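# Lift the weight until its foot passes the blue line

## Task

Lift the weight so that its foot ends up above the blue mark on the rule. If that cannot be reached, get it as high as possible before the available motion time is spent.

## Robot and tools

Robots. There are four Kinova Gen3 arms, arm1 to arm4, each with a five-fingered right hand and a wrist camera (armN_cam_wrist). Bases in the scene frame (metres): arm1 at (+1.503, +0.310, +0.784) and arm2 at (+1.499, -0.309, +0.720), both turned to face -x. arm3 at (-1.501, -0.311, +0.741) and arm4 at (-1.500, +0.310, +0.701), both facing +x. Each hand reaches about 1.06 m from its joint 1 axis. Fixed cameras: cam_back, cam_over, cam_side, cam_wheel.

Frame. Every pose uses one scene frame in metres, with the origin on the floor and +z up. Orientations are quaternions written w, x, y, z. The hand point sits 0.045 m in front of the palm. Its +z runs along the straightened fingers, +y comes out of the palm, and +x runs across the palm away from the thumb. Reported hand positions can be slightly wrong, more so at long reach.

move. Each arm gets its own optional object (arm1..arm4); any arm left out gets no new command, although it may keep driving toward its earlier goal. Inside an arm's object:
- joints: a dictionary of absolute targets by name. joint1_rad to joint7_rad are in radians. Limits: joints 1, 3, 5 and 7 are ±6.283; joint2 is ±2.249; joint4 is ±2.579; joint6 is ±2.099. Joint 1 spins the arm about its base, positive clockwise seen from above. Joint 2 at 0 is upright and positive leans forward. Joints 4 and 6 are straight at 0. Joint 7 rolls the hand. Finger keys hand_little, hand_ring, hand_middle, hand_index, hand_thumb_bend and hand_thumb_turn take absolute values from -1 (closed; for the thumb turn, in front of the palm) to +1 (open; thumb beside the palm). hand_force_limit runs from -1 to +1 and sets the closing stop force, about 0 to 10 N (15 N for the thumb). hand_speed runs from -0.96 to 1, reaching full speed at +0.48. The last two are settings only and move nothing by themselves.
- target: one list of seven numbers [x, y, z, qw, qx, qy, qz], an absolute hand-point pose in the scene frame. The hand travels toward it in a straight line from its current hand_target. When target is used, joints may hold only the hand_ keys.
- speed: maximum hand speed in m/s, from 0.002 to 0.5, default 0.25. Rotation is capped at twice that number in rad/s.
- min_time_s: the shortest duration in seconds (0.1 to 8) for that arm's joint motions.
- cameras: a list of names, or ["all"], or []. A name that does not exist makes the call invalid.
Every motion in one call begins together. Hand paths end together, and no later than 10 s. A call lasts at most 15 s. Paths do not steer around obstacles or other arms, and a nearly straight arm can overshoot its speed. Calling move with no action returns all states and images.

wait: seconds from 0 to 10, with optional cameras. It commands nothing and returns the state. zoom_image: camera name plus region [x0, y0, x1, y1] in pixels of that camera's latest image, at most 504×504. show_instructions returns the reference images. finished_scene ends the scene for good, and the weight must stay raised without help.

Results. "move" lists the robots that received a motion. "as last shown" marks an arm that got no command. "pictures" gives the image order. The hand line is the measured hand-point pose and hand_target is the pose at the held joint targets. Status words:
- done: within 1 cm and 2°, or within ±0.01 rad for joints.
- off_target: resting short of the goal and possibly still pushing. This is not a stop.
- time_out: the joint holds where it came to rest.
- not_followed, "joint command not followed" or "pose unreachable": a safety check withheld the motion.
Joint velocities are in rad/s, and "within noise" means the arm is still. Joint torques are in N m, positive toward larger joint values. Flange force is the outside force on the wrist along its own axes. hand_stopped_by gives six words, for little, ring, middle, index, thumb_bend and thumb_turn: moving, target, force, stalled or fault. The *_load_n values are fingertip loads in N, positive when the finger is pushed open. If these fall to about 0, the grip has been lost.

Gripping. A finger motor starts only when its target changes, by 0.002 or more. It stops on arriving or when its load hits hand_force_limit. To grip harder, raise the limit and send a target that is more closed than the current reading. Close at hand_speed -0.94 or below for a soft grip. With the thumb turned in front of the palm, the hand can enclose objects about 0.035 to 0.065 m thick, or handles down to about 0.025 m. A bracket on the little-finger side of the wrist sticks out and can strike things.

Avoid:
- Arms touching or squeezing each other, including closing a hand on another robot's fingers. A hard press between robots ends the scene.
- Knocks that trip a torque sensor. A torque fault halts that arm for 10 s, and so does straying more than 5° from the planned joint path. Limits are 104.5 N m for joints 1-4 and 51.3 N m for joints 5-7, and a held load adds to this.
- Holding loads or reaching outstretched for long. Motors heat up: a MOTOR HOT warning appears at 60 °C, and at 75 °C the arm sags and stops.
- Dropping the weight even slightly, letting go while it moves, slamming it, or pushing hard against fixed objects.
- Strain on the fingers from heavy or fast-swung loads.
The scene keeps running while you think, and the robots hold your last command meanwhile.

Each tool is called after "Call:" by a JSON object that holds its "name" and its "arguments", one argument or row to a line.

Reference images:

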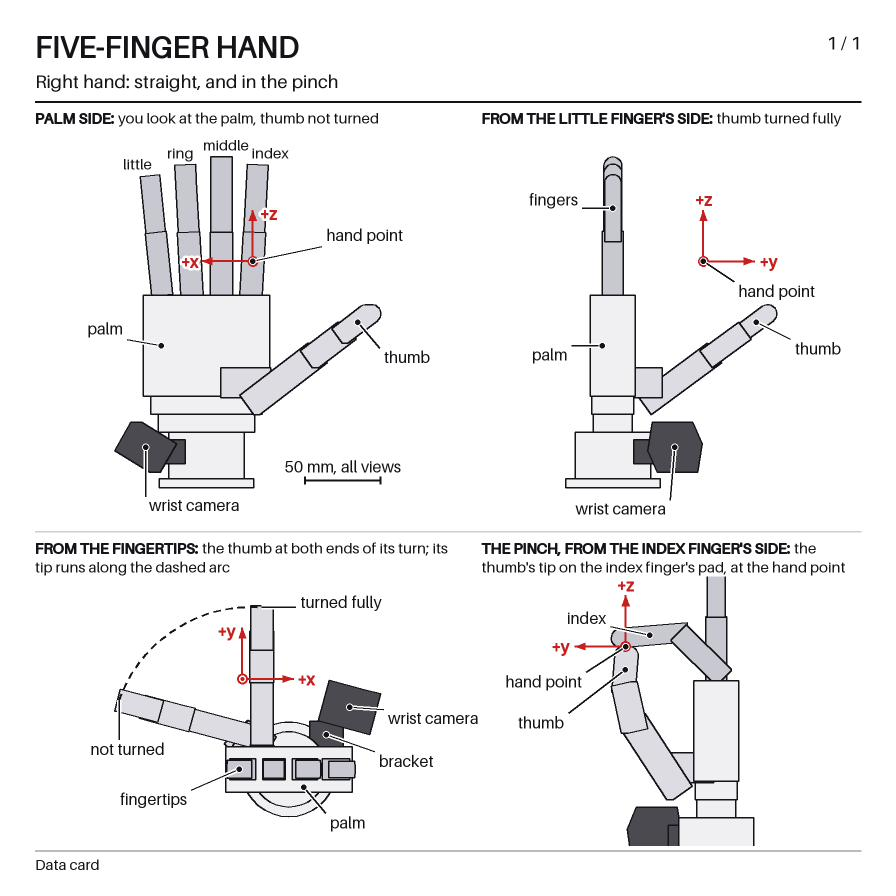

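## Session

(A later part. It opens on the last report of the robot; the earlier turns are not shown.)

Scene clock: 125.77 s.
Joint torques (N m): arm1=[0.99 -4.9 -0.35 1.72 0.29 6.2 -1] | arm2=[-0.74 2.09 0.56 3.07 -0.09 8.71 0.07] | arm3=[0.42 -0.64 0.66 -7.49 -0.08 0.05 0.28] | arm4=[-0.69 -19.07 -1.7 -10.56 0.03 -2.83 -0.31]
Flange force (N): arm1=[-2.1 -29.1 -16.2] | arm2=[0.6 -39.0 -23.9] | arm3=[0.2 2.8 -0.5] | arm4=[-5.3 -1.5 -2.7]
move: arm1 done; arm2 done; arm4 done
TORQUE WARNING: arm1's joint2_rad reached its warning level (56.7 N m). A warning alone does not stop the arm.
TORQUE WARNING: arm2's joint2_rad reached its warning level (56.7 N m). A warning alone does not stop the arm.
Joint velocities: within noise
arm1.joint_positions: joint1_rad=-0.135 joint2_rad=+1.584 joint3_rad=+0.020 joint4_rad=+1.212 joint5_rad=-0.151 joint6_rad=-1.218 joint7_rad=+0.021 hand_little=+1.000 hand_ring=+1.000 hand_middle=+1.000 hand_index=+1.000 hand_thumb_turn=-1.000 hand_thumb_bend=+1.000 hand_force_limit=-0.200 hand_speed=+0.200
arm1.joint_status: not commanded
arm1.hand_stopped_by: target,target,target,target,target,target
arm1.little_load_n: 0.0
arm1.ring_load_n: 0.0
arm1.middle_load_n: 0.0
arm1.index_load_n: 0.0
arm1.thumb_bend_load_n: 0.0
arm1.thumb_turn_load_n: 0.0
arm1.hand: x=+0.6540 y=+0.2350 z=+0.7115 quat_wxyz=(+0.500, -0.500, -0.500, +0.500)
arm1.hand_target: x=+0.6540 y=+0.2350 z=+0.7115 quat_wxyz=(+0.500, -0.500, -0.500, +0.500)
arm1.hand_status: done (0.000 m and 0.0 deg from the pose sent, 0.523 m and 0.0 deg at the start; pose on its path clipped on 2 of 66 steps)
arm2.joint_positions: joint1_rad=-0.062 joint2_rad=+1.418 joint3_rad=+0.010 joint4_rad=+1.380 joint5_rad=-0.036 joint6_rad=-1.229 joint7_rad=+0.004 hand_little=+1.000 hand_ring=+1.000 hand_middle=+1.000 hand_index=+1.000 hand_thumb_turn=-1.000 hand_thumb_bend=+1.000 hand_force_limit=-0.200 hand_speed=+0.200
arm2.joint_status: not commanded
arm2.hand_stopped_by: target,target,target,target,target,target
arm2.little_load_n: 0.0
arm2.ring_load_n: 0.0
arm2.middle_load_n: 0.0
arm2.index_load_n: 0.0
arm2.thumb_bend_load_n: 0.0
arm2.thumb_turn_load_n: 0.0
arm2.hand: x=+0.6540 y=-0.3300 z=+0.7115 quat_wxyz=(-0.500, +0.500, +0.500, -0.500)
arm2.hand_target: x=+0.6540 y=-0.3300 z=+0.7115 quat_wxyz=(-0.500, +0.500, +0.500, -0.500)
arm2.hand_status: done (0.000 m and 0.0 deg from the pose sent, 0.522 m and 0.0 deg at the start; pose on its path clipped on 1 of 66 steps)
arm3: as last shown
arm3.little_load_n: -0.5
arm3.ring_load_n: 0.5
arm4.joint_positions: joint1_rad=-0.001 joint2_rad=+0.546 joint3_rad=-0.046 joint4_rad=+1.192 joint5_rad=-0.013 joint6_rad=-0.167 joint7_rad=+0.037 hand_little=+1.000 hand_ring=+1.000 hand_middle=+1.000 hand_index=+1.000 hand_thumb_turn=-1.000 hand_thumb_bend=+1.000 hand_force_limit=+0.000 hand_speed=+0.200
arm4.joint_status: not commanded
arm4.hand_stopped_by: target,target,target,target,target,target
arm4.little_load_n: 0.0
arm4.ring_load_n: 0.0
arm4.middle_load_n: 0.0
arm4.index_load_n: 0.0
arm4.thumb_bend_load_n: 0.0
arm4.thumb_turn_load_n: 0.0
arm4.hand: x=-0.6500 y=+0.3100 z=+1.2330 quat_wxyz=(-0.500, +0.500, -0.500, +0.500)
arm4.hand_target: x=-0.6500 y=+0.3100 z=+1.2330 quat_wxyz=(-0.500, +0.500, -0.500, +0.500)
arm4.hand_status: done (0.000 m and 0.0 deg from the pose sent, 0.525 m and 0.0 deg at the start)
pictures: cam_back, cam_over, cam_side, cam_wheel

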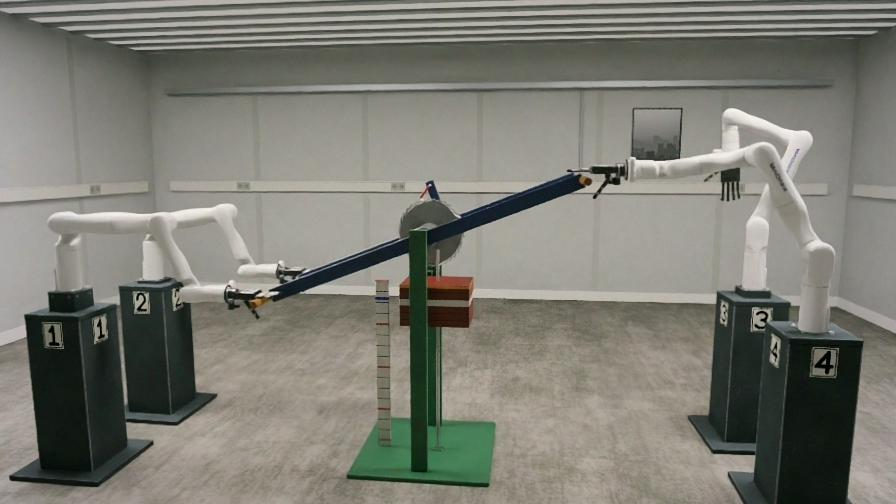

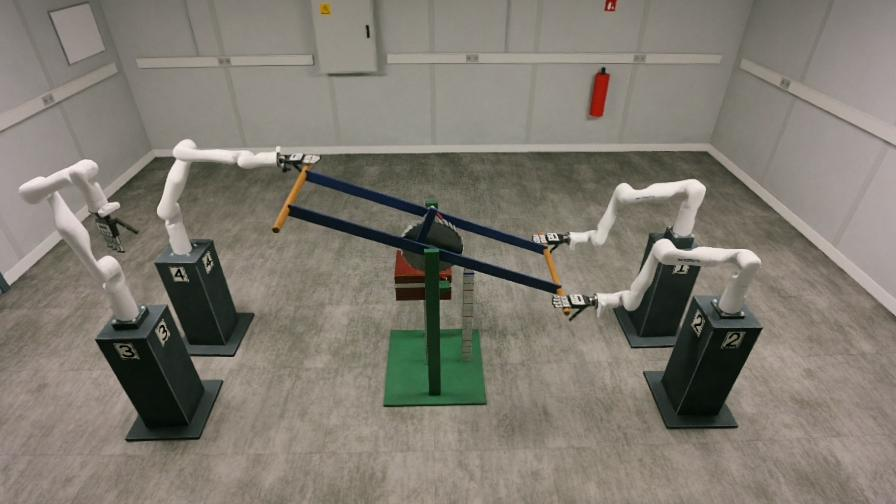

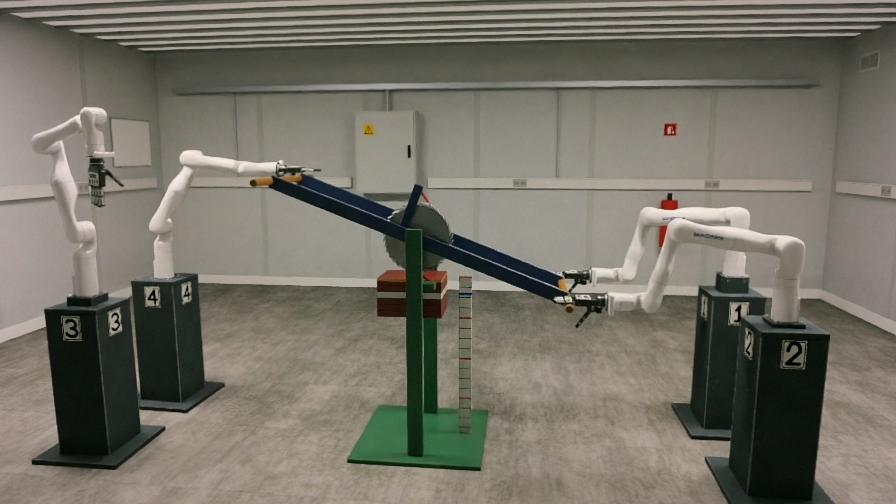

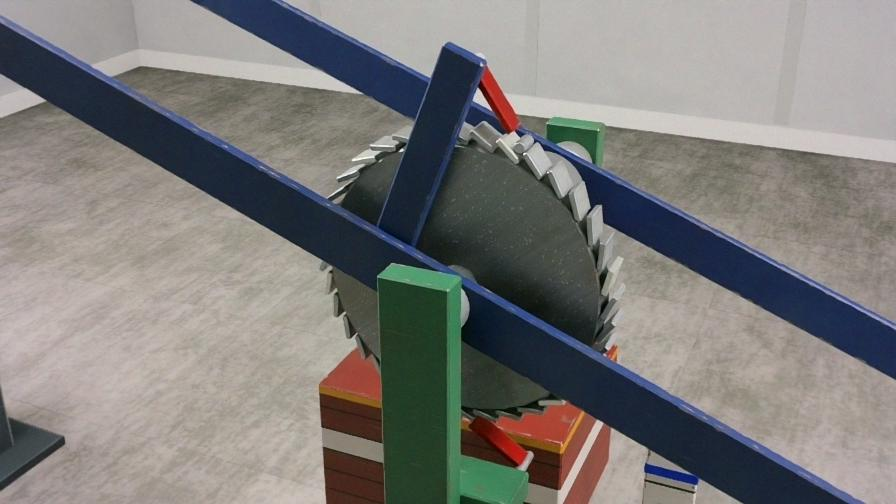

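Call:
{"name": "move", "arguments": {
  "arm1": {"target": [0.654, 0.235, 1.234, 0.5, -0.5, -0.5, 0.5], "speed": 0.38},
  "arm2": {"target": [0.654, -0.33, 1.234, 0.5, -0.5, -0.5, 0.5], "speed": 0.38},
  "arm4": {"target": [-0.65, 0.31, 0.708, 0.5, -0.5, 0.5, -0.5], "speed": 0.38}
}}

Call:
{"name": "move", "arguments": {
  "arm1": {"target": [0.654, 0.235, 0.7115, 0.5, -0.5, -0.5, 0.5], "speed": 0.38},
  "arm2": {"target": [0.654, -0.33, 0.7115, 0.5, -0.5, -0.5, 0.5], "speed": 0.38},
  "arm4": {"target": [-0.65, 0.31, 1.233, 0.5, -0.5, 0.5, -0.5], "speed": 0.38}
}}

Call:
{"name": "move", "arguments": {
  "arm1": {"target": [0.654, 0.235, 1.234, 0.5, -0.5, -0.5, 0.5], "speed": 0.38},
  "arm2": {"target": [0.654, -0.33, 1.234, 0.5, -0.5, -0.5, 0.5], "speed": 0.38},
  "arm4": {"target": [-0.65, 0.31, 0.708, 0.5, -0.5, 0.5, -0.5], "speed": 0.38}
}}

Call:
{"name": "move", "arguments": {
  "arm1": {"target": [0.654, 0.235, 0.7115, 0.5, -0.5, -0.5, 0.5], "speed": 0.38},
  "arm2": {"target": [0.654, -0.33, 0.7115, 0.5, -0.5, -0.5, 0.5], "speed": 0.38},
  "arm4": {"target": [-0.65, 0.31, 1.233, 0.5, -0.5, 0.5, -0.5], "speed": 0.38},
  "cameras": ["cam_side", "cam_back", "cam_wheel", "cam_over"]
}}

Call:
{"name": "zoom_image", "arguments": {
  "camera": "cam_over",
  "region": [370, 190, 510, 330]
}}

Call:
{"name": "zoom_image", "arguments": {
  "camera": "cam_back",
  "region": [350, 220, 520, 400]
}}

Call:
{"name": "zoom_image", "arguments": {
  "camera": "cam_side",
  "region": [350, 210, 500, 360]
}}

Scene clock: 128.77 s.
Joint torques (N m): arm1=[1.1 -20.32 1.26 -10.05 0.32 -2.41 -0.77] | arm2=[-0.32 -19.28 1.31 -11.33 -0.17 -2.37 0.07] | arm3=[0.47 -0.63 0.65 -7.47 -0.08 0.02 0.28] | arm4=[-0.71 -22.94 -1.92 -5.73 0.13 -2.84 -0.28]
Flange force (N): arm1=[-4.1 -0.6 -1.5] | arm2=[5.0 2.6 -6.1] | arm3=[0.3 2.8 -0.7] | arm4=[1.7 -3.3 -1.1]
move: arm1 done; arm2 done; arm4 done
TORQUE WARNING: arm4's joint2_rad reached its warning level (56.7 N m). A warning alone does not stop the arm.
Joint velocities: within noise
arm1.joint_positions: joint1_rad=-0.171 joint2_rad=+0.614 joint3_rad=+0.101 joint4_rad=+1.362 joint5_rad=-0.246 joint6_rad=-0.400 joint7_rad=+0.158 hand_little=+1.000 hand_ring=+1.000 hand_middle=+1.000 hand_index=+1.000 hand_thumb_turn=-1.000 hand_thumb_bend=+1.000 hand_force_limit=-0.200 hand_speed=+0.200
arm1.joint_status: not commanded
arm1.hand_stopped_by: target,target,target,target,target,target
arm1.little_load_n: 0.0
arm1.ring_load_n: 0.0
arm1.middle_load_n: 0.0
arm1.index_load_n: -0.5
arm1.thumb_bend_load_n: 0.0
arm1.thumb_turn_load_n: 0.0
arm1.hand: x=+0.6540 y=+0.2350 z=+1.2340 quat_wxyz=(+0.500, -0.500, -0.500, +0.500)
arm1.hand_target: x=+0.6540 y=+0.2350 z=+1.2340 quat_wxyz=(+0.500, -0.500, -0.500, +0.500)
arm1.hand_status: done (0.000 m and 0.0 deg from the pose sent, 0.522 m and 0.0 deg at the start)
arm2.joint_positions: joint1_rad=-0.091 joint2_rad=+0.535 joint3_rad=+0.057 joint4_rad=+1.266 joint5_rad=-0.066 joint6_rad=-0.232 joint7_rad=+0.037 hand_little=+1.000 hand_ring=+1.000 hand_middle=+1.000 hand_index=+1.000 hand_thumb_turn=-1.000 hand_thumb_bend=+1.000 hand_force_limit=-0.200 hand_speed=+0.200
arm2.joint_status: not commanded
arm2.hand_stopped_by: target,target,target,target,target,target
arm2.little_load_n: 0.0
arm2.ring_load_n: 0.0
arm2.middle_load_n: 0.0
arm2.index_load_n: 0.0
arm2.thumb_bend_load_n: 0.0
arm2.thumb_turn_load_n: 0.0
arm2.hand: x=+0.6540 y=-0.3300 z=+1.2340 quat_wxyz=(-0.500, +0.500, +0.500, -0.500)
arm2.hand_target: x=+0.6540 y=-0.3300 z=+1.2340 quat_wxyz=(-0.500, +0.500, +0.500, -0.500)
arm2.hand_status: done (0.000 m and 0.0 deg from the pose sent, 0.523 m and 0.0 deg at the start)
arm3: as last shown
arm3.little_load_n: 0.0
arm3.ring_load_n: 0.0
arm3.middle_load_n: -0.5
arm4.joint_positions: joint1_rad=+0.008 joint2_rad=+1.392 joint3_rad=-0.059 joint4_rad=+1.376 joint5_rad=+0.038 joint6_rad=-1.195 joint7_rad=+0.044 hand_little=+1.000 hand_ring=+1.000 hand_middle=+1.000 hand_index=+1.000 hand_thumb_turn=-1.000 hand_thumb_bend=+1.000 hand_force_limit=+0.000 hand_speed=+0.200
arm4.joint_status: not commanded
arm4.hand_stopped_by: target,target,target,target,target,target
arm4.little_load_n: 0.0
arm4.ring_load_n: 0.0
arm4.middle_load_n: 0.0
arm4.index_load_n: 0.0
arm4.thumb_bend_load_n: 0.0
arm4.thumb_turn_load_n: 0.0
arm4.hand: x=-0.6500 y=+0.3100 z=+0.7080 quat_wxyz=(-0.500, +0.500, -0.500, +0.500)
arm4.hand_target: x=-0.6500 y=+0.3100 z=+0.7080 quat_wxyz=(-0.500, +0.500, -0.500, +0.500)
arm4.hand_status: done (0.000 m and 0.0 deg from the pose sent, 0.525 m and 0.0 deg at the start)
pictures: none

Scene clock: 130.97 s.
Joint torques (N m): arm1=[1.08 -5 -0.34 1.68 0.24 6.19 -1] | arm2=[-0.78 2.03 0.52 3.08 -0.07 8.68 0.08] | arm3=[0.46 -0.64 0.67 -7.55 -0.08 0.04 0.29] | arm4=[-0.66 -19.06 -1.7 -10.5 0.06 -2.84 -0.28]
Flange force (N): arm1=[-2.2 -29.0 -16.3] | arm2=[0.6 -38.9 -23.7] | arm3=[0.3 2.9 -0.3] | arm4=[-5.5 -1.6 -2.5]
move: arm1 done; arm2 done; arm4 done
TORQUE WARNING: arm1's joint2_rad reached its warning level (56.7 N m). A warning alone does not stop the arm.
TORQUE WARNING: arm2's joint2_rad reached its warning level (56.7 N m). A warning alone does not stop the arm.
Joint velocities: within noise
arm1.joint_positions: joint1_rad=-0.136 joint2_rad=+1.584 joint3_rad=+0.021 joint4_rad=+1.212 joint5_rad=-0.152 joint6_rad=-1.218 joint7_rad=+0.020 hand_little=+1.000 hand_ring=+1.000 hand_middle=+1.000 hand_index=+1.000 hand_thumb_turn=-1.000 hand_thumb_bend=+1.000 hand_force_limit=-0.200 hand_speed=+0.200
arm1.joint_status: not commanded
arm1.hand_stopped_by: target,target,target,target,target,target
arm1.little_load_n: 0.0
arm1.ring_load_n: 0.0
arm1.middle_load_n: 0.0
arm1.index_load_n: 0.0
arm1.thumb_bend_load_n: 0.0
arm1.thumb_turn_load_n: 0.0
arm1.hand: x=+0.6540 y=+0.2350 z=+0.7115 quat_wxyz=(+0.500, -0.500, -0.500, +0.500)
arm1.hand_target: x=+0.6540 y=+0.2350 z=+0.7115 quat_wxyz=(+0.500, -0.500, -0.500, +0.500)
arm1.hand_status: done (0.000 m and 0.0 deg from the pose sent, 0.523 m and 0.0 deg at the start; pose on its path clipped on 2 of 66 steps)
arm2.joint_positions: joint1_rad=-0.062 joint2_rad=+1.418 joint3_rad=+0.011 joint4_rad=+1.380 joint5_rad=-0.036 joint6_rad=-1.229 joint7_rad=+0.003 hand_little=+1.000 hand_ring=+1.000 hand_middle=+1.000 hand_index=+1.000 hand_thumb_turn=-1.000 hand_thumb_bend=+1.000 hand_force_limit=-0.200 hand_speed=+0.200
arm2.joint_status: not commanded
arm2.hand_stopped_by: target,target,target,target,target,target
arm2.little_load_n: 0.0
arm2.ring_load_n: 0.0
arm2.middle_load_n: 0.0
arm2.index_load_n: 0.0
arm2.thumb_bend_load_n: 0.0
arm2.thumb_turn_load_n: 0.0
arm2.hand: x=+0.6540 y=-0.3300 z=+0.7115 quat_wxyz=(-0.500, +0.500, +0.500, -0.500)
arm2.hand_target: x=+0.6540 y=-0.3300 z=+0.7115 quat_wxyz=(-0.500, +0.500, +0.500, -0.500)
arm2.hand_status: done (0.000 m and 0.0 deg from the pose sent, 0.522 m and 0.0 deg at the start; pose on its path clipped on 1 of 66 steps)
arm3: as last shown
arm3.middle_load_n: 0.0
arm4.joint_positions: joint1_rad=+0.000 joint2_rad=+0.546 joint3_rad=-0.046 joint4_rad=+1.192 joint5_rad=-0.014 joint6_rad=-0.167 joint7_rad=+0.039 hand_little=+1.000 hand_ring=+1.000 hand_middle=+1.000 hand_index=+1.000 hand_thumb_turn=-1.000 hand_thumb_bend=+1.000 hand_force_limit=+0.000 hand_speed=+0.200
arm4.joint_status: not commanded
arm4.hand_stopped_by: target,target,target,target,target,target
arm4.little_load_n: 0.0
arm4.ring_load_n: 0.0
arm4.middle_load_n: 0.0
arm4.index_load_n: 0.0
arm4.thumb_bend_load_n: 0.0
arm4.thumb_turn_load_n: 0.0
arm4.hand: x=-0.6500 y=+0.3100 z=+1.2330 quat_wxyz=(-0.500, +0.500, -0.500, +0.500)
arm4.hand_target: x=-0.6500 y=+0.3100 z=+1.2330 quat_wxyz=(-0.500, +0.500, -0.500, +0.500)
arm4.hand_status: done (0.000 m and 0.0 deg from the pose sent, 0.525 m and 0.0 deg at the start)
pictures: none

Scene clock: 133.10 s.
Joint torques (N m): arm1=[1.12 -20.36 1.3 -9.98 0.31 -2.39 -0.76] | arm2=[-0.33 -19.11 1.35 -11.29 -0.18 -2.39 0.07] | arm3=[0.45 -0.67 0.67 -7.45 -0.07 0.05 0.28] | arm4=[-0.7 -22.98 -1.88 -5.77 0.17 -2.86 -0.29]
Flange force (N): arm1=[-4.1 -0.6 -1.2] | arm2=[5.2 2.4 -6.3] | arm3=[0.1 2.9 -0.7] | arm4=[1.6 -3.3 -1.2]
move: arm1 done; arm2 done; arm4 done
TORQUE WARNING: arm4's joint2_rad reached its warning level (56.7 N m). A warning alone does not stop the arm.
Joint velocities: within noise
arm1.joint_positions: joint1_rad=-0.172 joint2_rad=+0.614 joint3_rad=+0.101 joint4_rad=+1.362 joint5_rad=-0.245 joint6_rad=-0.400 joint7_rad=+0.157 hand_little=+1.000 hand_ring=+1.000 hand_middle=+1.000 hand_index=+1.000 hand_thumb_turn=-1.000 hand_thumb_bend=+1.000 hand_force_limit=-0.200 hand_speed=+0.200
arm1.joint_status: not commanded
arm1.hand_stopped_by: target,target,target,target,target,target
arm1.little_load_n: 0.0
arm1.ring_load_n: 0.0
arm1.middle_load_n: -0.5
arm1.index_load_n: 0.0
arm1.thumb_bend_load_n: 0.0
arm1.thumb_turn_load_n: 0.0
arm1.hand: x=+0.6540 y=+0.2350 z=+1.2340 quat_wxyz=(+0.500, -0.500, -0.500, +0.500)
arm1.hand_target: x=+0.6540 y=+0.2350 z=+1.2340 quat_wxyz=(+0.500, -0.500, -0.500, +0.500)
arm1.hand_status: done (0.000 m and 0.0 deg from the pose sent, 0.522 m and 0.0 deg at the start)
arm2.joint_positions: joint1_rad=-0.091 joint2_rad=+0.535 joint3_rad=+0.058 joint4_rad=+1.266 joint5_rad=-0.065 joint6_rad=-0.232 joint7_rad=+0.036 hand_little=+1.000 hand_ring=+1.000 hand_middle=+1.000 hand_index=+1.000 hand_thumb_turn=-1.000 hand_thumb_bend=+1.000 hand_force_limit=-0.200 hand_speed=+0.200
arm2.joint_status: not commanded
arm2.hand_stopped_by: target,target,target,target,target,target
arm2.little_load_n: 0.0
arm2.ring_load_n: -0.5
arm2.middle_load_n: 0.0
arm2.index_load_n: 0.0
arm2.thumb_bend_load_n: 0.0
arm2.thumb_turn_load_n: 0.0
arm2.hand: x=+0.6540 y=-0.3300 z=+1.2339 quat_wxyz=(-0.500, +0.500, +0.500, -0.500)
arm2.hand_target: x=+0.6540 y=-0.3300 z=+1.2340 quat_wxyz=(-0.500, +0.500, +0.500, -0.500)
arm2.hand_status: done (0.000 m and 0.0 deg from the pose sent, 0.523 m and 0.0 deg at the start)
arm3: as last shown
arm4.joint_positions: joint1_rad=+0.009 joint2_rad=+1.392 joint3_rad=-0.060 joint4_rad=+1.376 joint5_rad=+0.039 joint6_rad=-1.195 joint7_rad=+0.045 hand_little=+1.000 hand_ring=+1.000 hand_middle=+1.000 hand_index=+1.000 hand_thumb_turn=-1.000 hand_thumb_bend=+1.000 hand_force_limit=+0.000 hand_speed=+0.200
arm4.joint_status: not commanded
arm4.hand_stopped_by: target,target,target,target,target,target
arm4.little_load_n: 0.0
arm4.ring_load_n: 0.0
arm4.middle_load_n: 0.0
arm4.index_load_n: 0.0
arm4.thumb_bend_load_n: 0.0
arm4.thumb_turn_load_n: 0.0
arm4.hand: x=-0.6500 y=+0.3100 z=+0.7080 quat_wxyz=(-0.500, +0.500, -0.500, +0.500)
arm4.hand_target: x=-0.6500 y=+0.3100 z=+0.7080 quat_wxyz=(-0.500, +0.500, -0.500, +0.500)
arm4.hand_status: done (0.000 m and 0.0 deg from the pose sent, 0.525 m and 0.0 deg at the start)
pictures: none

Scene clock: 135.30 s.
Joint torques (N m): arm1=[1.13 -4.95 -0.38 1.72 0.28 6.21 -1] | arm2=[-0.74 2.1 0.51 3.08 -0.09 8.71 0.09] | arm3=[0.43 -0.69 0.7 -7.48 -0.09 0.05 0.3] | arm4=[-0.64 -19.07 -1.7 -10.57 0.02 -2.83 -0.3]
Flange force (N): arm1=[-2.3 -29.0 -16.2] | arm2=[0.6 -39.0 -23.9] | arm3=[0.2 3.0 -0.6] | arm4=[-5.4 -1.5 -2.8]
move: arm1 done; arm2 done; arm4 done
TORQUE WARNING: arm1's joint2_rad reached its warning level (56.7 N m). A warning alone does not stop the arm.
TORQUE WARNING: arm2's joint2_rad reached its warning level (56.7 N m). A warning alone does not stop the arm.
Joint velocities: within noise
arm1.joint_positions: joint1_rad=-0.136 joint2_rad=+1.584 joint3_rad=+0.022 joint4_rad=+1.212 joint5_rad=-0.152 joint6_rad=-1.218 joint7_rad=+0.020 hand_little=+1.000 hand_ring=+1.000 hand_middle=+1.000 hand_index=+1.000 hand_thumb_turn=-1.000 hand_thumb_bend=+1.000 hand_force_limit=-0.200 hand_speed=+0.200
arm1.joint_status: not commanded
arm1.hand_stopped_by: target,target,target,target,target,target
arm1.little_load_n: 0.0
arm1.ring_load_n: 0.0
arm1.middle_load_n: 0.0
arm1.index_load_n: 0.0
arm1.thumb_bend_load_n: 0.0
arm1.thumb_turn_load_n: 0.0
arm1.hand: x=+0.6540 y=+0.2350 z=+0.7115 quat_wxyz=(+0.500, -0.500, -0.500, +0.500)
arm1.hand_target: x=+0.6540 y=+0.2350 z=+0.7115 quat_wxyz=(+0.500, -0.500, -0.500, +0.500)
arm1.hand_status: done (0.000 m and 0.0 deg from the pose sent, 0.523 m and 0.0 deg at the start; pose on its path clipped on 2 of 66 steps)
arm2.joint_positions: joint1_rad=-0.063 joint2_rad=+1.418 joint3_rad=+0.012 joint4_rad=+1.380 joint5_rad=-0.037 joint6_rad=-1.229 joint7_rad=+0.003 hand_little=+1.000 hand_ring=+1.000 hand_middle=+1.000 hand_index=+1.000 hand_thumb_turn=-1.000 hand_thumb_bend=+1.000 hand_force_limit=-0.200 hand_speed=+0.200
arm2.joint_status: not commanded
arm2.hand_stopped_by: target,target,target,target,target,target
arm2.little_load_n: 0.0
arm2.ring_load_n: 0.0
arm2.middle_load_n: 0.0
arm2.index_load_n: 0.0
arm2.thumb_bend_load_n: 0.0
arm2.thumb_turn_load_n: 0.0
arm2.hand: x=+0.6540 y=-0.3300 z=+0.7115 quat_wxyz=(-0.500, +0.500, +0.500, -0.500)
arm2.hand_target: x=+0.6540 y=-0.3300 z=+0.7115 quat_wxyz=(-0.500, +0.500, +0.500, -0.500)
arm2.hand_status: done (0.000 m and 0.0 deg from the pose sent, 0.522 m and 0.0 deg at the start; pose on its path clipped on 1 of 66 steps)
arm3: as last shown
arm4.joint_positions: joint1_rad=+0.000 joint2_rad=+0.546 joint3_rad=-0.047 joint4_rad=+1.192 joint5_rad=-0.016 joint6_rad=-0.167 joint7_rad=+0.040 hand_little=+1.000 hand_ring=+1.000 hand_middle=+1.000 hand_index=+1.000 hand_thumb_turn=-1.000 hand_thumb_bend=+1.000 hand_force_limit=+0.000 hand_speed=+0.200
arm4.joint_status: not commanded
arm4.hand_stopped_by: target,target,target,target,target,target
arm4.little_load_n: 0.0
arm4.ring_load_n: 0.0
arm4.middle_load_n: 0.0
arm4.index_load_n: 0.0
arm4.thumb_bend_load_n: 0.0
arm4.thumb_turn_load_n: 0.0
arm4.hand: x=-0.6500 y=+0.3100 z=+1.2330 quat_wxyz=(-0.500, +0.500, -0.500, +0.500)
arm4.hand_target: x=-0.6500 y=+0.3100 z=+1.2330 quat_wxyz=(-0.500, +0.500, -0.500, +0.500)
arm4.hand_status: done (0.000 m and 0.0 deg from the pose sent, 0.525 m and 0.0 deg at the start)
pictures: cam_back, cam_over, cam_side, cam_wheel

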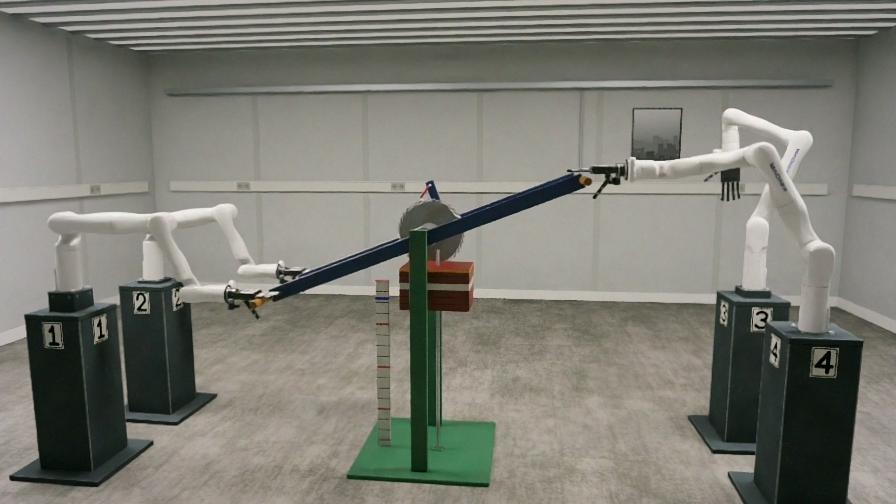

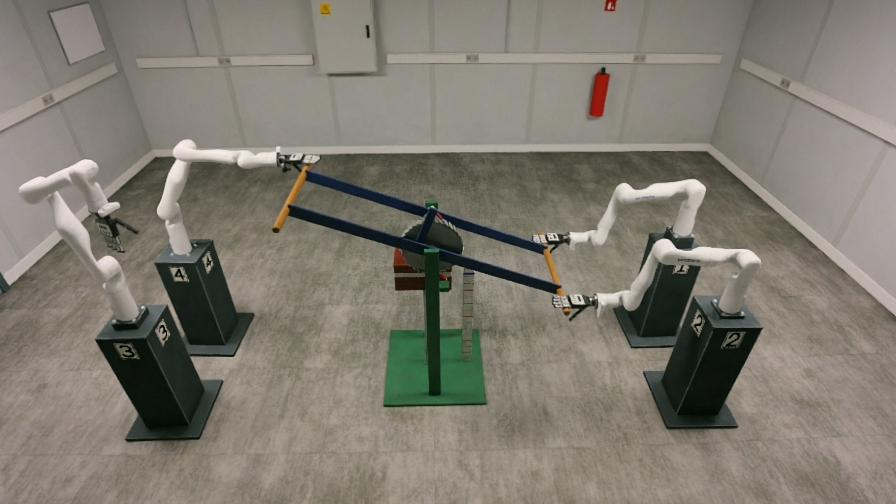

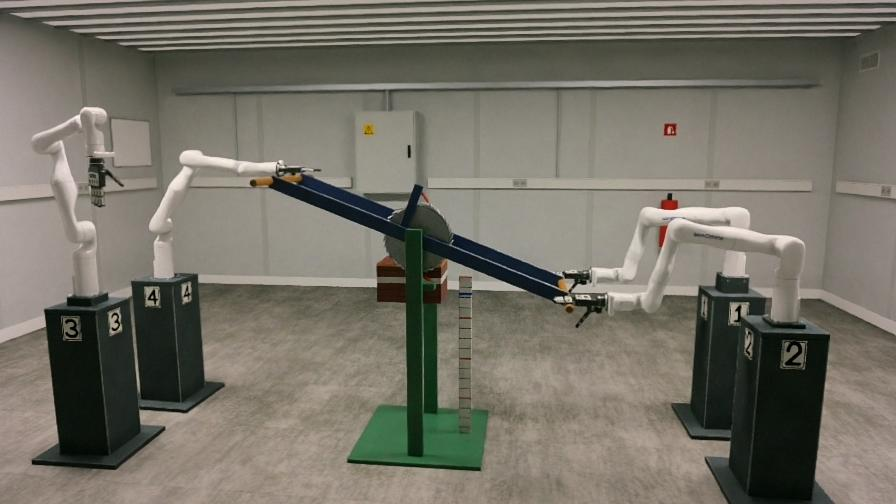

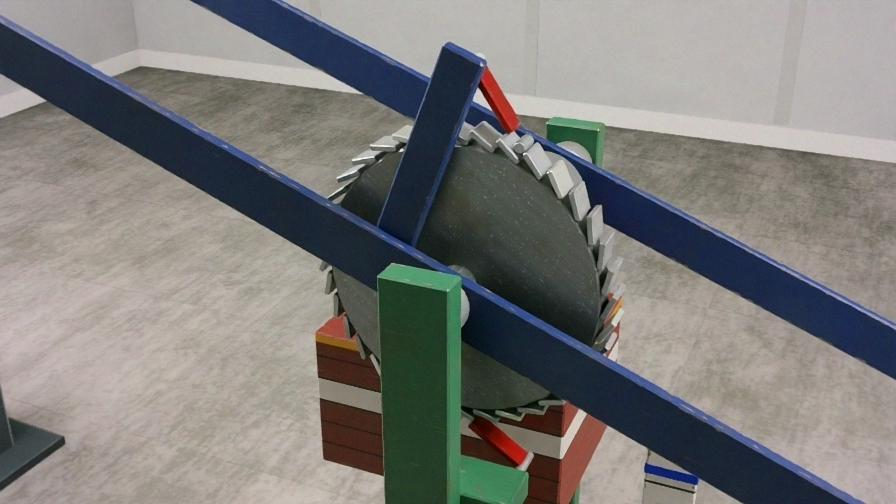

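Scaled by 3.600 from the camera's image (finer frame: 1280x720).

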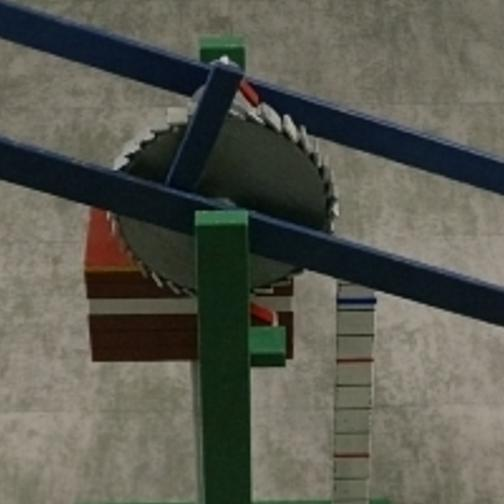

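Scaled by 2.800 from the camera's image (finer frame: 1280x720).

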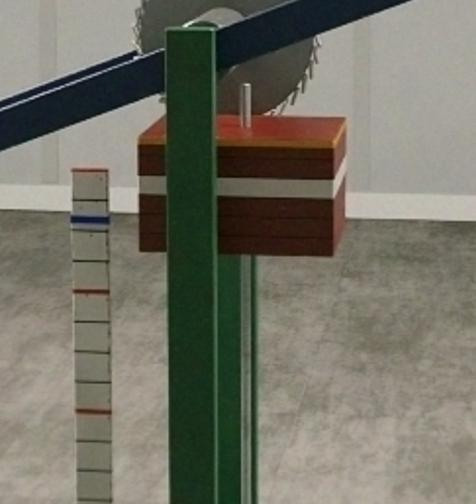

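Scaled by 3.360 from the camera's image (finer frame: 1280x720).

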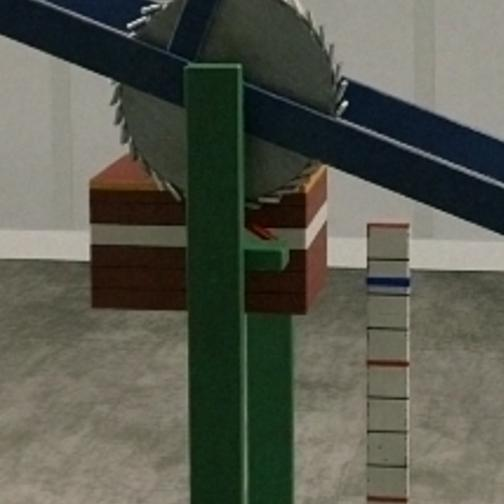

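Call:
{"name": "move", "arguments": {
  "arm1": {"target": [0.654, 0.235, 1.234, 0.5, -0.5, -0.5, 0.5], "speed": 0.38},
  "arm2": {"target": [0.654, -0.33, 1.234, 0.5, -0.5, -0.5, 0.5], "speed": 0.38},
  "arm4": {"target": [-0.65, 0.31, 0.708, 0.5, -0.5, 0.5, -0.5], "speed": 0.38}
}}

Call:
{"name": "move", "arguments": {
  "arm1": {"target": [0.654, 0.235, 0.7115, 0.5, -0.5, -0.5, 0.5], "speed": 0.38},
  "arm2": {"target": [0.654, -0.33, 0.7115, 0.5, -0.5, -0.5, 0.5], "speed": 0.38},
  "arm4": {"target": [-0.65, 0.31, 1.233, 0.5, -0.5, 0.5, -0.5], "speed": 0.38},
  "cameras": ["cam_side", "cam_back", "cam_wheel", "cam_over", "arm1_cam_wrist"]
}}

Call:
{"name": "zoom_image", "arguments": {
  "camera": "cam_over",
  "region": [370, 190, 510, 330]
}}

Call:
{"name": "zoom_image", "arguments": {
  "camera": "cam_back",
  "region": [350, 220, 520, 400]
}}

Call:
{"name": "zoom_image", "arguments": {
  "camera": "cam_side",
  "region": [350, 210, 500, 360]
}}

Call:
{"name": "zoom_image", "arguments": {
  "camera": "cam_wheel",
  "region": [300, 250, 720, 504]
}}

Scene clock: 138.00 s.
Joint torques (N m): arm1=[1.12 -20.37 1.25 -9.95 0.32 -2.41 -0.79] | arm2=[-0.32 -19.48 1.37 -11.37 -0.15 -2.39 0.08] | arm3=[0.41 -0.64 0.7 -7.48 -0.08 0.04 0.28] | arm4=[-0.64 -22.94 -1.94 -5.76 0.18 -2.83 -0.27]
Flange force (N): arm1=[-4.3 -0.7 -1.1] | arm2=[5.2 2.8 -5.7] | arm3=[0.3 3.0 -0.6] | arm4=[1.5 -3.3 -1.2]
move: arm1 done; arm2 done; arm4 done
TORQUE WARNING: arm4's joint2_rad reached its warning level (56.7 N m). A warning alone does not stop the arm.
Joint velocities: within noise
arm1.joint_positions: joint1_rad=-0.172 joint2_rad=+0.614 joint3_rad=+0.102 joint4_rad=+1.362 joint5_rad=-0.244 joint6_rad=-0.400 joint7_rad=+0.156 hand_little=+1.000 hand_ring=+1.000 hand_middle=+1.000 hand_index=+1.000 hand_thumb_turn=-1.000 hand_thumb_bend=+1.000 hand_force_limit=-0.200 hand_speed=+0.200
arm1.joint_status: not commanded
arm1.hand_stopped_by: target,target,target,target,target,target
arm1.little_load_n: 0.0
arm1.ring_load_n: 0.0
arm1.middle_load_n: 0.0
arm1.index_load_n: 0.0
arm1.thumb_bend_load_n: 0.0
arm1.thumb_turn_load_n: 0.0
arm1.hand: x=+0.6540 y=+0.2350 z=+1.2340 quat_wxyz=(+0.500, -0.500, -0.500, +0.500)
arm1.hand_target: x=+0.6540 y=+0.2350 z=+1.2340 quat_wxyz=(+0.500, -0.500, -0.500, +0.500)
arm1.hand_status: done (0.000 m and 0.0 deg from the pose sent, 0.522 m and 0.0 deg at the start)
arm2.joint_positions: joint1_rad=-0.091 joint2_rad=+0.535 joint3_rad=+0.058 joint4_rad=+1.266 joint5_rad=-0.064 joint6_rad=-0.232 joint7_rad=+0.035 hand_little=+1.000 hand_ring=+1.000 hand_middle=+1.000 hand_index=+1.000 hand_thumb_turn=-1.000 hand_thumb_bend=+1.000 hand_force_limit=-0.200 hand_speed=+0.200
arm2.joint_status: not commanded
arm2.hand_stopped_by: target,target,target,target,target,target
arm2.little_load_n: 0.0
arm2.ring_load_n: 0.0
arm2.middle_load_n: 0.0
arm2.index_load_n: 0.0
arm2.thumb_bend_load_n: 0.0
arm2.thumb_turn_load_n: 0.0
arm2.hand: x=+0.6540 y=-0.3300 z=+1.2339 quat_wxyz=(-0.500, +0.500, +0.500, -0.500)
arm2.hand_target: x=+0.6540 y=-0.3300 z=+1.2340 quat_wxyz=(-0.500, +0.500, +0.500, -0.500)
arm2.hand_status: done (0.000 m and 0.0 deg from the pose sent, 0.523 m and 0.0 deg at the start)
arm3: as last shown
arm3.little_load_n: 0.5
arm3.middle_load_n: -0.5
arm4.joint_positions: joint1_rad=+0.010 joint2_rad=+1.392 joint3_rad=-0.061 joint4_rad=+1.376 joint5_rad=+0.039 joint6_rad=-1.195 joint7_rad=+0.046 hand_little=+1.000 hand_ring=+1.000 hand_middle=+1.000 hand_index=+1.000 hand_thumb_turn=-1.000 hand_thumb_bend=+1.000 hand_force_limit=+0.000 hand_speed=+0.200
arm4.joint_status: not commanded
arm4.hand_stopped_by: target,target,target,target,target,target
arm4.little_load_n: 0.0
arm4.ring_load_n: 0.0
arm4.middle_load_n: 0.0
arm4.index_load_n: 0.5
arm4.thumb_bend_load_n: 0.0
arm4.thumb_turn_load_n: 0.0
arm4.hand: x=-0.6500 y=+0.3100 z=+0.7080 quat_wxyz=(-0.500, +0.500, -0.500, +0.500)
arm4.hand_target: x=-0.6500 y=+0.3100 z=+0.7080 quat_wxyz=(-0.500, +0.500, -0.500, +0.500)
arm4.hand_status: done (0.000 m and 0.0 deg from the pose sent, 0.525 m and 0.0 deg at the start)
pictures: none

Scene clock: 140.20 s.
Joint torques (N m): arm1=[1.11 -5.02 -0.29 1.63 0.28 6.17 -0.98] | arm2=[-0.76 2.06 0.48 3.14 -0.01 8.7 0.04] | arm3=[0.46 -0.66 0.67 -7.47 -0.06 0.04 0.3] | arm4=[-0.7 -19.1 -1.71 -10.57 0.07 -2.81 -0.32]
Flange force (N): arm1=[-2.3 -29.1 -16.4] | arm2=[0.5 -38.8 -23.6] | arm3=[0.2 3.0 -0.6] | arm4=[-5.3 -1.4 -2.8]
move: arm1 done; arm2 done; arm4 done
TORQUE WARNING: arm1's joint2_rad reached its warning level (56.7 N m). A warning alone does not stop the arm.
TORQUE WARNING: arm2's joint2_rad reached its warning level (56.7 N m). A warning alone does not stop the arm.
Joint velocities: within noise
arm1.joint_positions: joint1_rad=-0.137 joint2_rad=+1.584 joint3_rad=+0.023 joint4_rad=+1.212 joint5_rad=-0.153 joint6_rad=-1.218 joint7_rad=+0.019 hand_little=+1.000 hand_ring=+1.000 hand_middle=+1.000 hand_index=+1.000 hand_thumb_turn=-1.000 hand_thumb_bend=+1.000 hand_force_limit=-0.200 hand_speed=+0.200
arm1.joint_status: not commanded
arm1.hand_stopped_by: target,target,target,target,target,target
arm1.little_load_n: 0.5
arm1.ring_load_n: 0.5
arm1.middle_load_n: 0.0
arm1.index_load_n: 0.0
arm1.thumb_bend_load_n: 0.0
arm1.thumb_turn_load_n: 0.0
arm1.hand: x=+0.6540 y=+0.2350 z=+0.7115 quat_wxyz=(+0.500, -0.500, -0.500, +0.500)
arm1.hand_target: x=+0.6540 y=+0.2350 z=+0.7115 quat_wxyz=(+0.500, -0.500, -0.500, +0.500)
arm1.hand_status: done (0.000 m and 0.0 deg from the pose sent, 0.523 m and 0.0 deg at the start; pose on its path clipped on 2 of 66 steps)
arm2.joint_positions: joint1_rad=-0.063 joint2_rad=+1.418 joint3_rad=+0.012 joint4_rad=+1.380 joint5_rad=-0.037 joint6_rad=-1.229 joint7_rad=+0.002 hand_little=+1.000 hand_ring=+1.000 hand_middle=+1.000 hand_index=+1.000 hand_thumb_turn=-1.000 hand_thumb_bend=+1.000 hand_force_limit=-0.200 hand_speed=+0.200
arm2.joint_status: not commanded
arm2.hand_stopped_by: target,target,target,target,target,target
arm2.little_load_n: 0.0
arm2.ring_load_n: 0.5
arm2.middle_load_n: 0.0
arm2.index_load_n: 0.0
arm2.thumb_bend_load_n: 0.0
arm2.thumb_turn_load_n: 0.0
arm2.hand: x=+0.6540 y=-0.3300 z=+0.7115 quat_wxyz=(-0.500, +0.500, +0.500, -0.500)
arm2.hand_target: x=+0.6540 y=-0.3300 z=+0.7115 quat_wxyz=(-0.500, +0.500, +0.500, -0.500)
arm2.hand_status: done (0.000 m and 0.0 deg from the pose sent, 0.522 m and 0.0 deg at the start; pose on its path clipped on 2 of 66 steps)
arm3.joint_positions: joint1_rad=+0.289 joint2_rad=-0.364 joint3_rad=-0.062 joint4_rad=+1.569 joint5_rad=-0.041 joint6_rad=+1.991 joint7_rad=-1.732 hand_little=+1.000 hand_ring=+1.000 hand_middle=+1.000 hand_index=+1.000 hand_thumb_turn=+1.000 hand_thumb_bend=+1.000 hand_force_limit=+0.000 hand_speed=-0.800
arm3.joint_status: not commanded
arm3.hand_stopped_by: target,target,target,target,target,target
arm3.little_load_n: 0.0
arm3.ring_load_n: 0.0
arm3.middle_load_n: 0.0
arm3.index_load_n: 0.0
arm3.thumb_bend_load_n: 0.0
arm3.thumb_turn_load_n: 0.0
arm3.hand: x=-1.3313 y=-0.2983 z=+1.2084 quat_wxyz=(+0.026, -0.176, -0.984, -0.007)
arm3.hand_target: x=-1.3313 y=-0.2983 z=+1.2084 quat_wxyz=(+0.026, -0.176, -0.984, -0.007)
arm3.hand_status: not commanded
arm4.joint_positions: joint1_rad=+0.000 joint2_rad=+0.546 joint3_rad=-0.048 joint4_rad=+1.192 joint5_rad=-0.017 joint6_rad=-0.167 joint7_rad=+0.041 hand_little=+1.000 hand_ring=+1.000 hand_middle=+1.000 hand_index=+1.000 hand_thumb_turn=-1.000 hand_thumb_bend=+1.000 hand_force_limit=+0.000 hand_speed=+0.200
arm4.joint_status: not commanded
arm4.hand_stopped_by: target,target,target,target,target,target
arm4.little_load_n: 0.0
arm4.ring_load_n: 0.0
arm4.middle_load_n: 0.0
arm4.index_load_n: -0.5
arm4.thumb_bend_load_n: 0.0
arm4.thumb_turn_load_n: 0.0
arm4.hand: x=-0.6500 y=+0.3100 z=+1.2330 quat_wxyz=(-0.500, +0.500, -0.500, +0.500)
arm4.hand_target: x=-0.6500 y=+0.3100 z=+1.2330 quat_wxyz=(-0.500, +0.500, -0.500, +0.500)
arm4.hand_status: done (0.000 m and 0.0 deg from the pose sent, 0.525 m and 0.0 deg at the start)
pictures: arm1_cam_wrist, cam_back, cam_over, cam_side, cam_wheel
arm1_cam_wrist: T_world_to_cam=[[-0.04163, 0.25559, -0.96589, 0.65535], [0.52131, -0.81915, -0.23922, 0.02015], [-0.85235, -0.51349, -0.09914, 0.86041]] pos_world=[0.75015, 0.29082, 0.72311]

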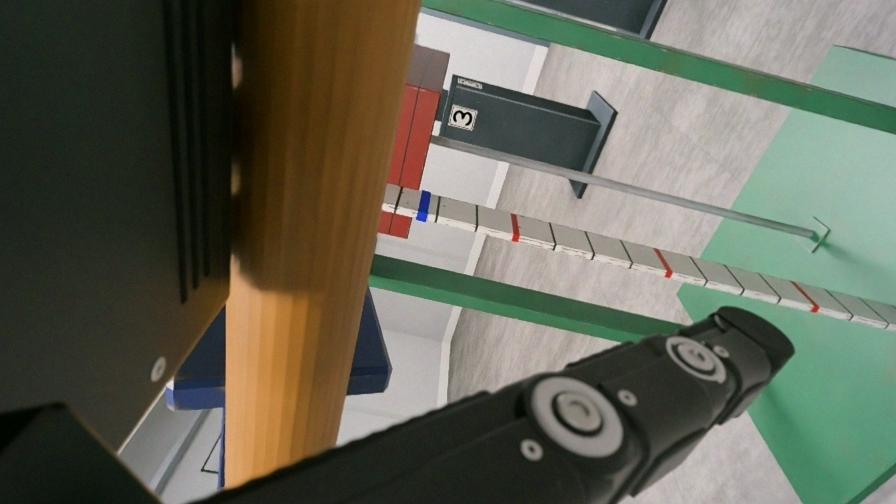

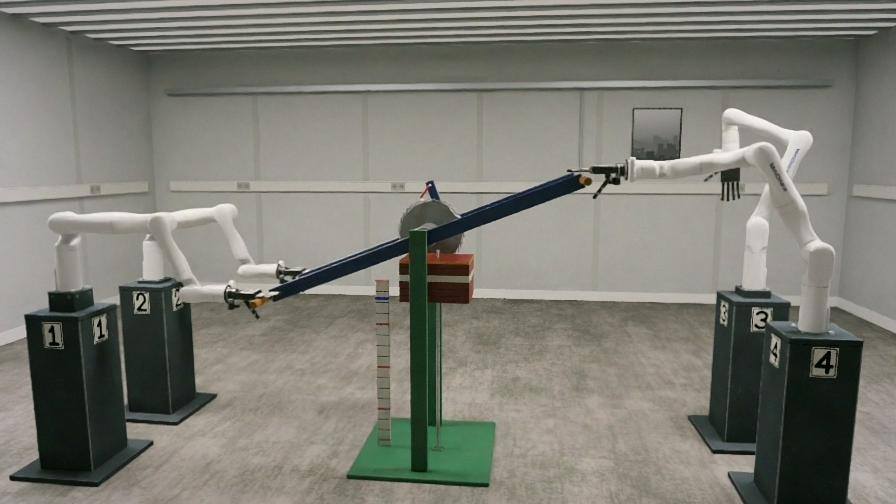

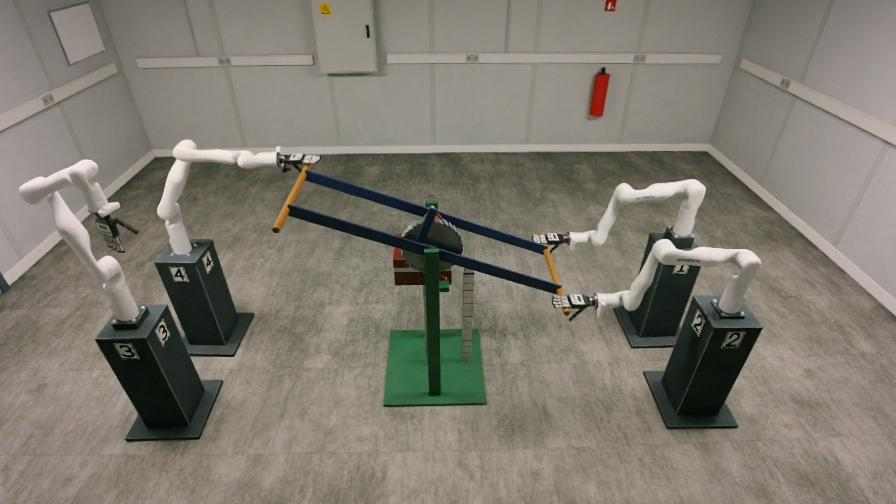

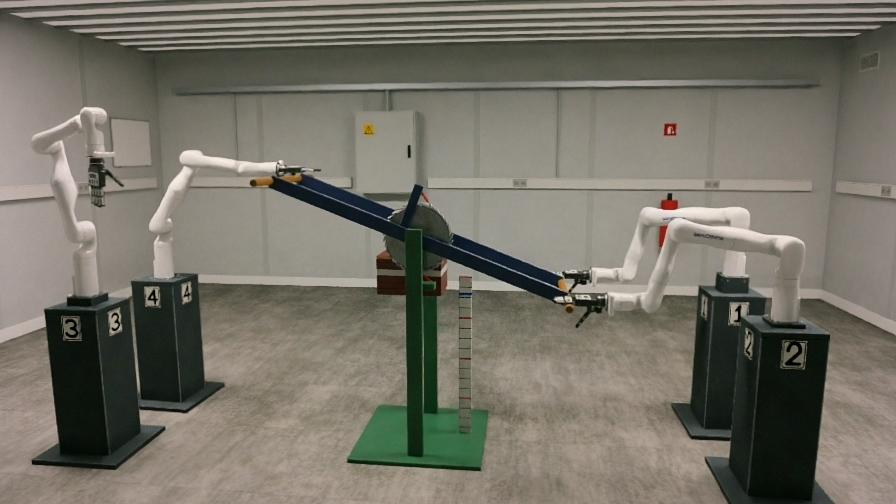

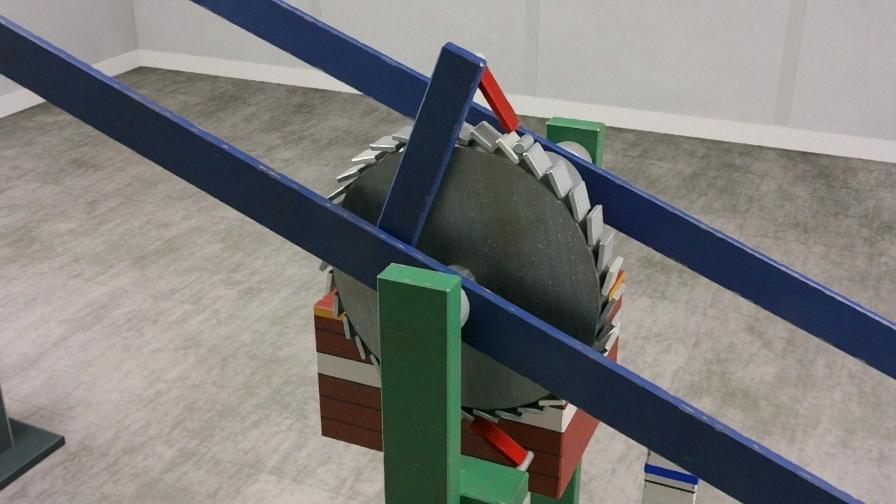

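Scaled by 3.600 from the camera's image (finer frame: 1280x720).

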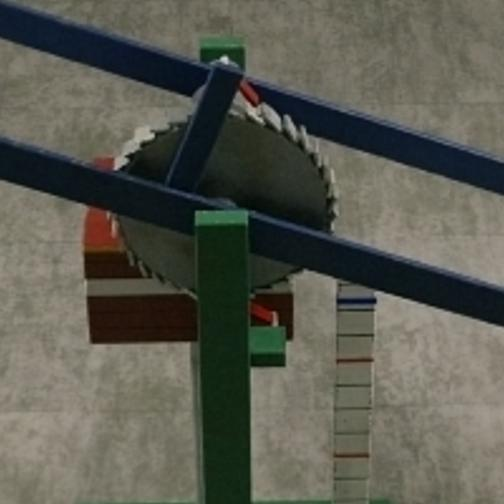

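Scaled by 2.800 from the camera's image (finer frame: 1280x720).

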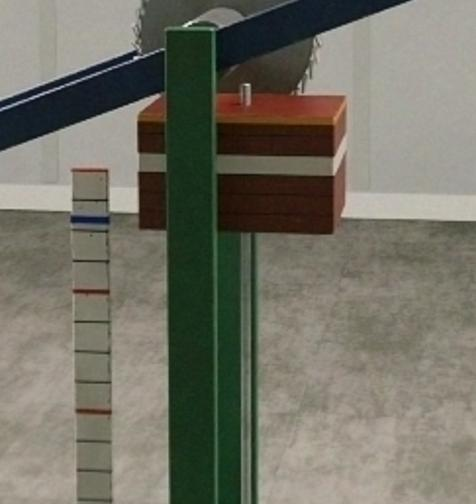

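Scaled by 3.360 from the camera's image (finer frame: 1280x720).

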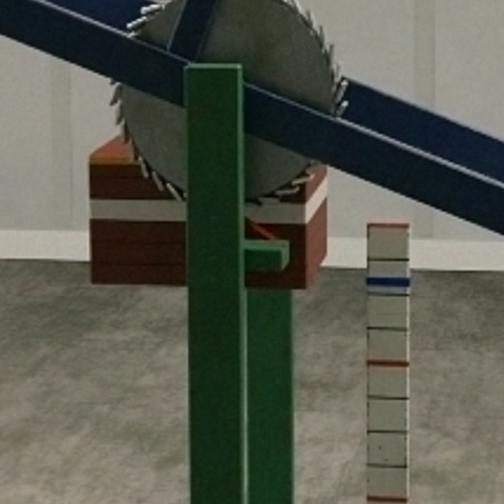

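Scaled by 1.200 from the camera's image (finer frame: 1280x720).

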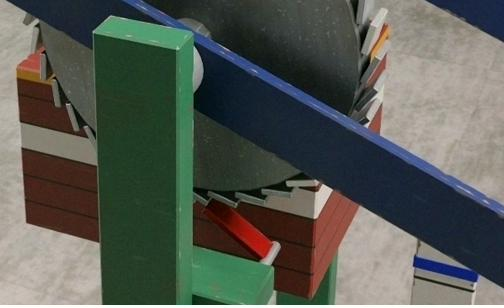

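Call:
{"name": "zoom_image", "arguments": {
  "camera": "arm1_cam_wrist",
  "region": [360, 20, 480, 260]
}}

Call:
{"name": "zoom_image", "arguments": {
  "camera": "cam_side",
  "region": [370, 240, 480, 310]
}}

Call:
{"name": "zoom_image", "arguments": {
  "camera": "cam_back",
  "region": [370, 240, 480, 310]
}}

Scaled by 2.100 from the camera's image (finer frame: 1280x720).

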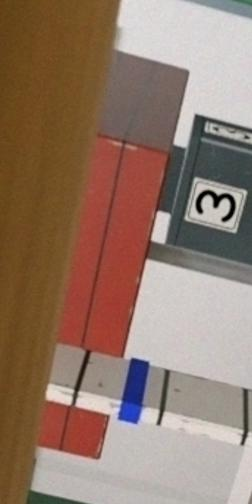

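Scaled by 4.582 from the camera's image (finer frame: 1280x720).

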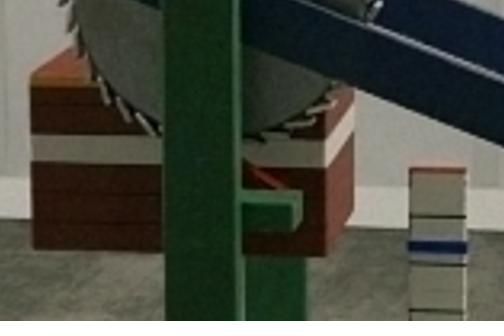

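Scaled by 4.582 from the camera's image (finer frame: 1280x720).

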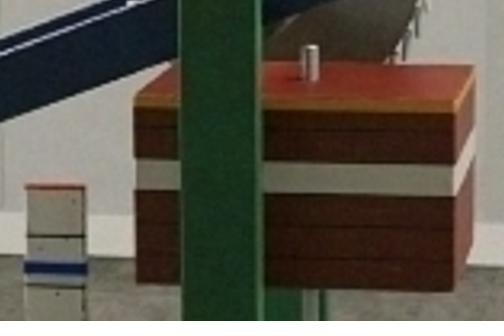

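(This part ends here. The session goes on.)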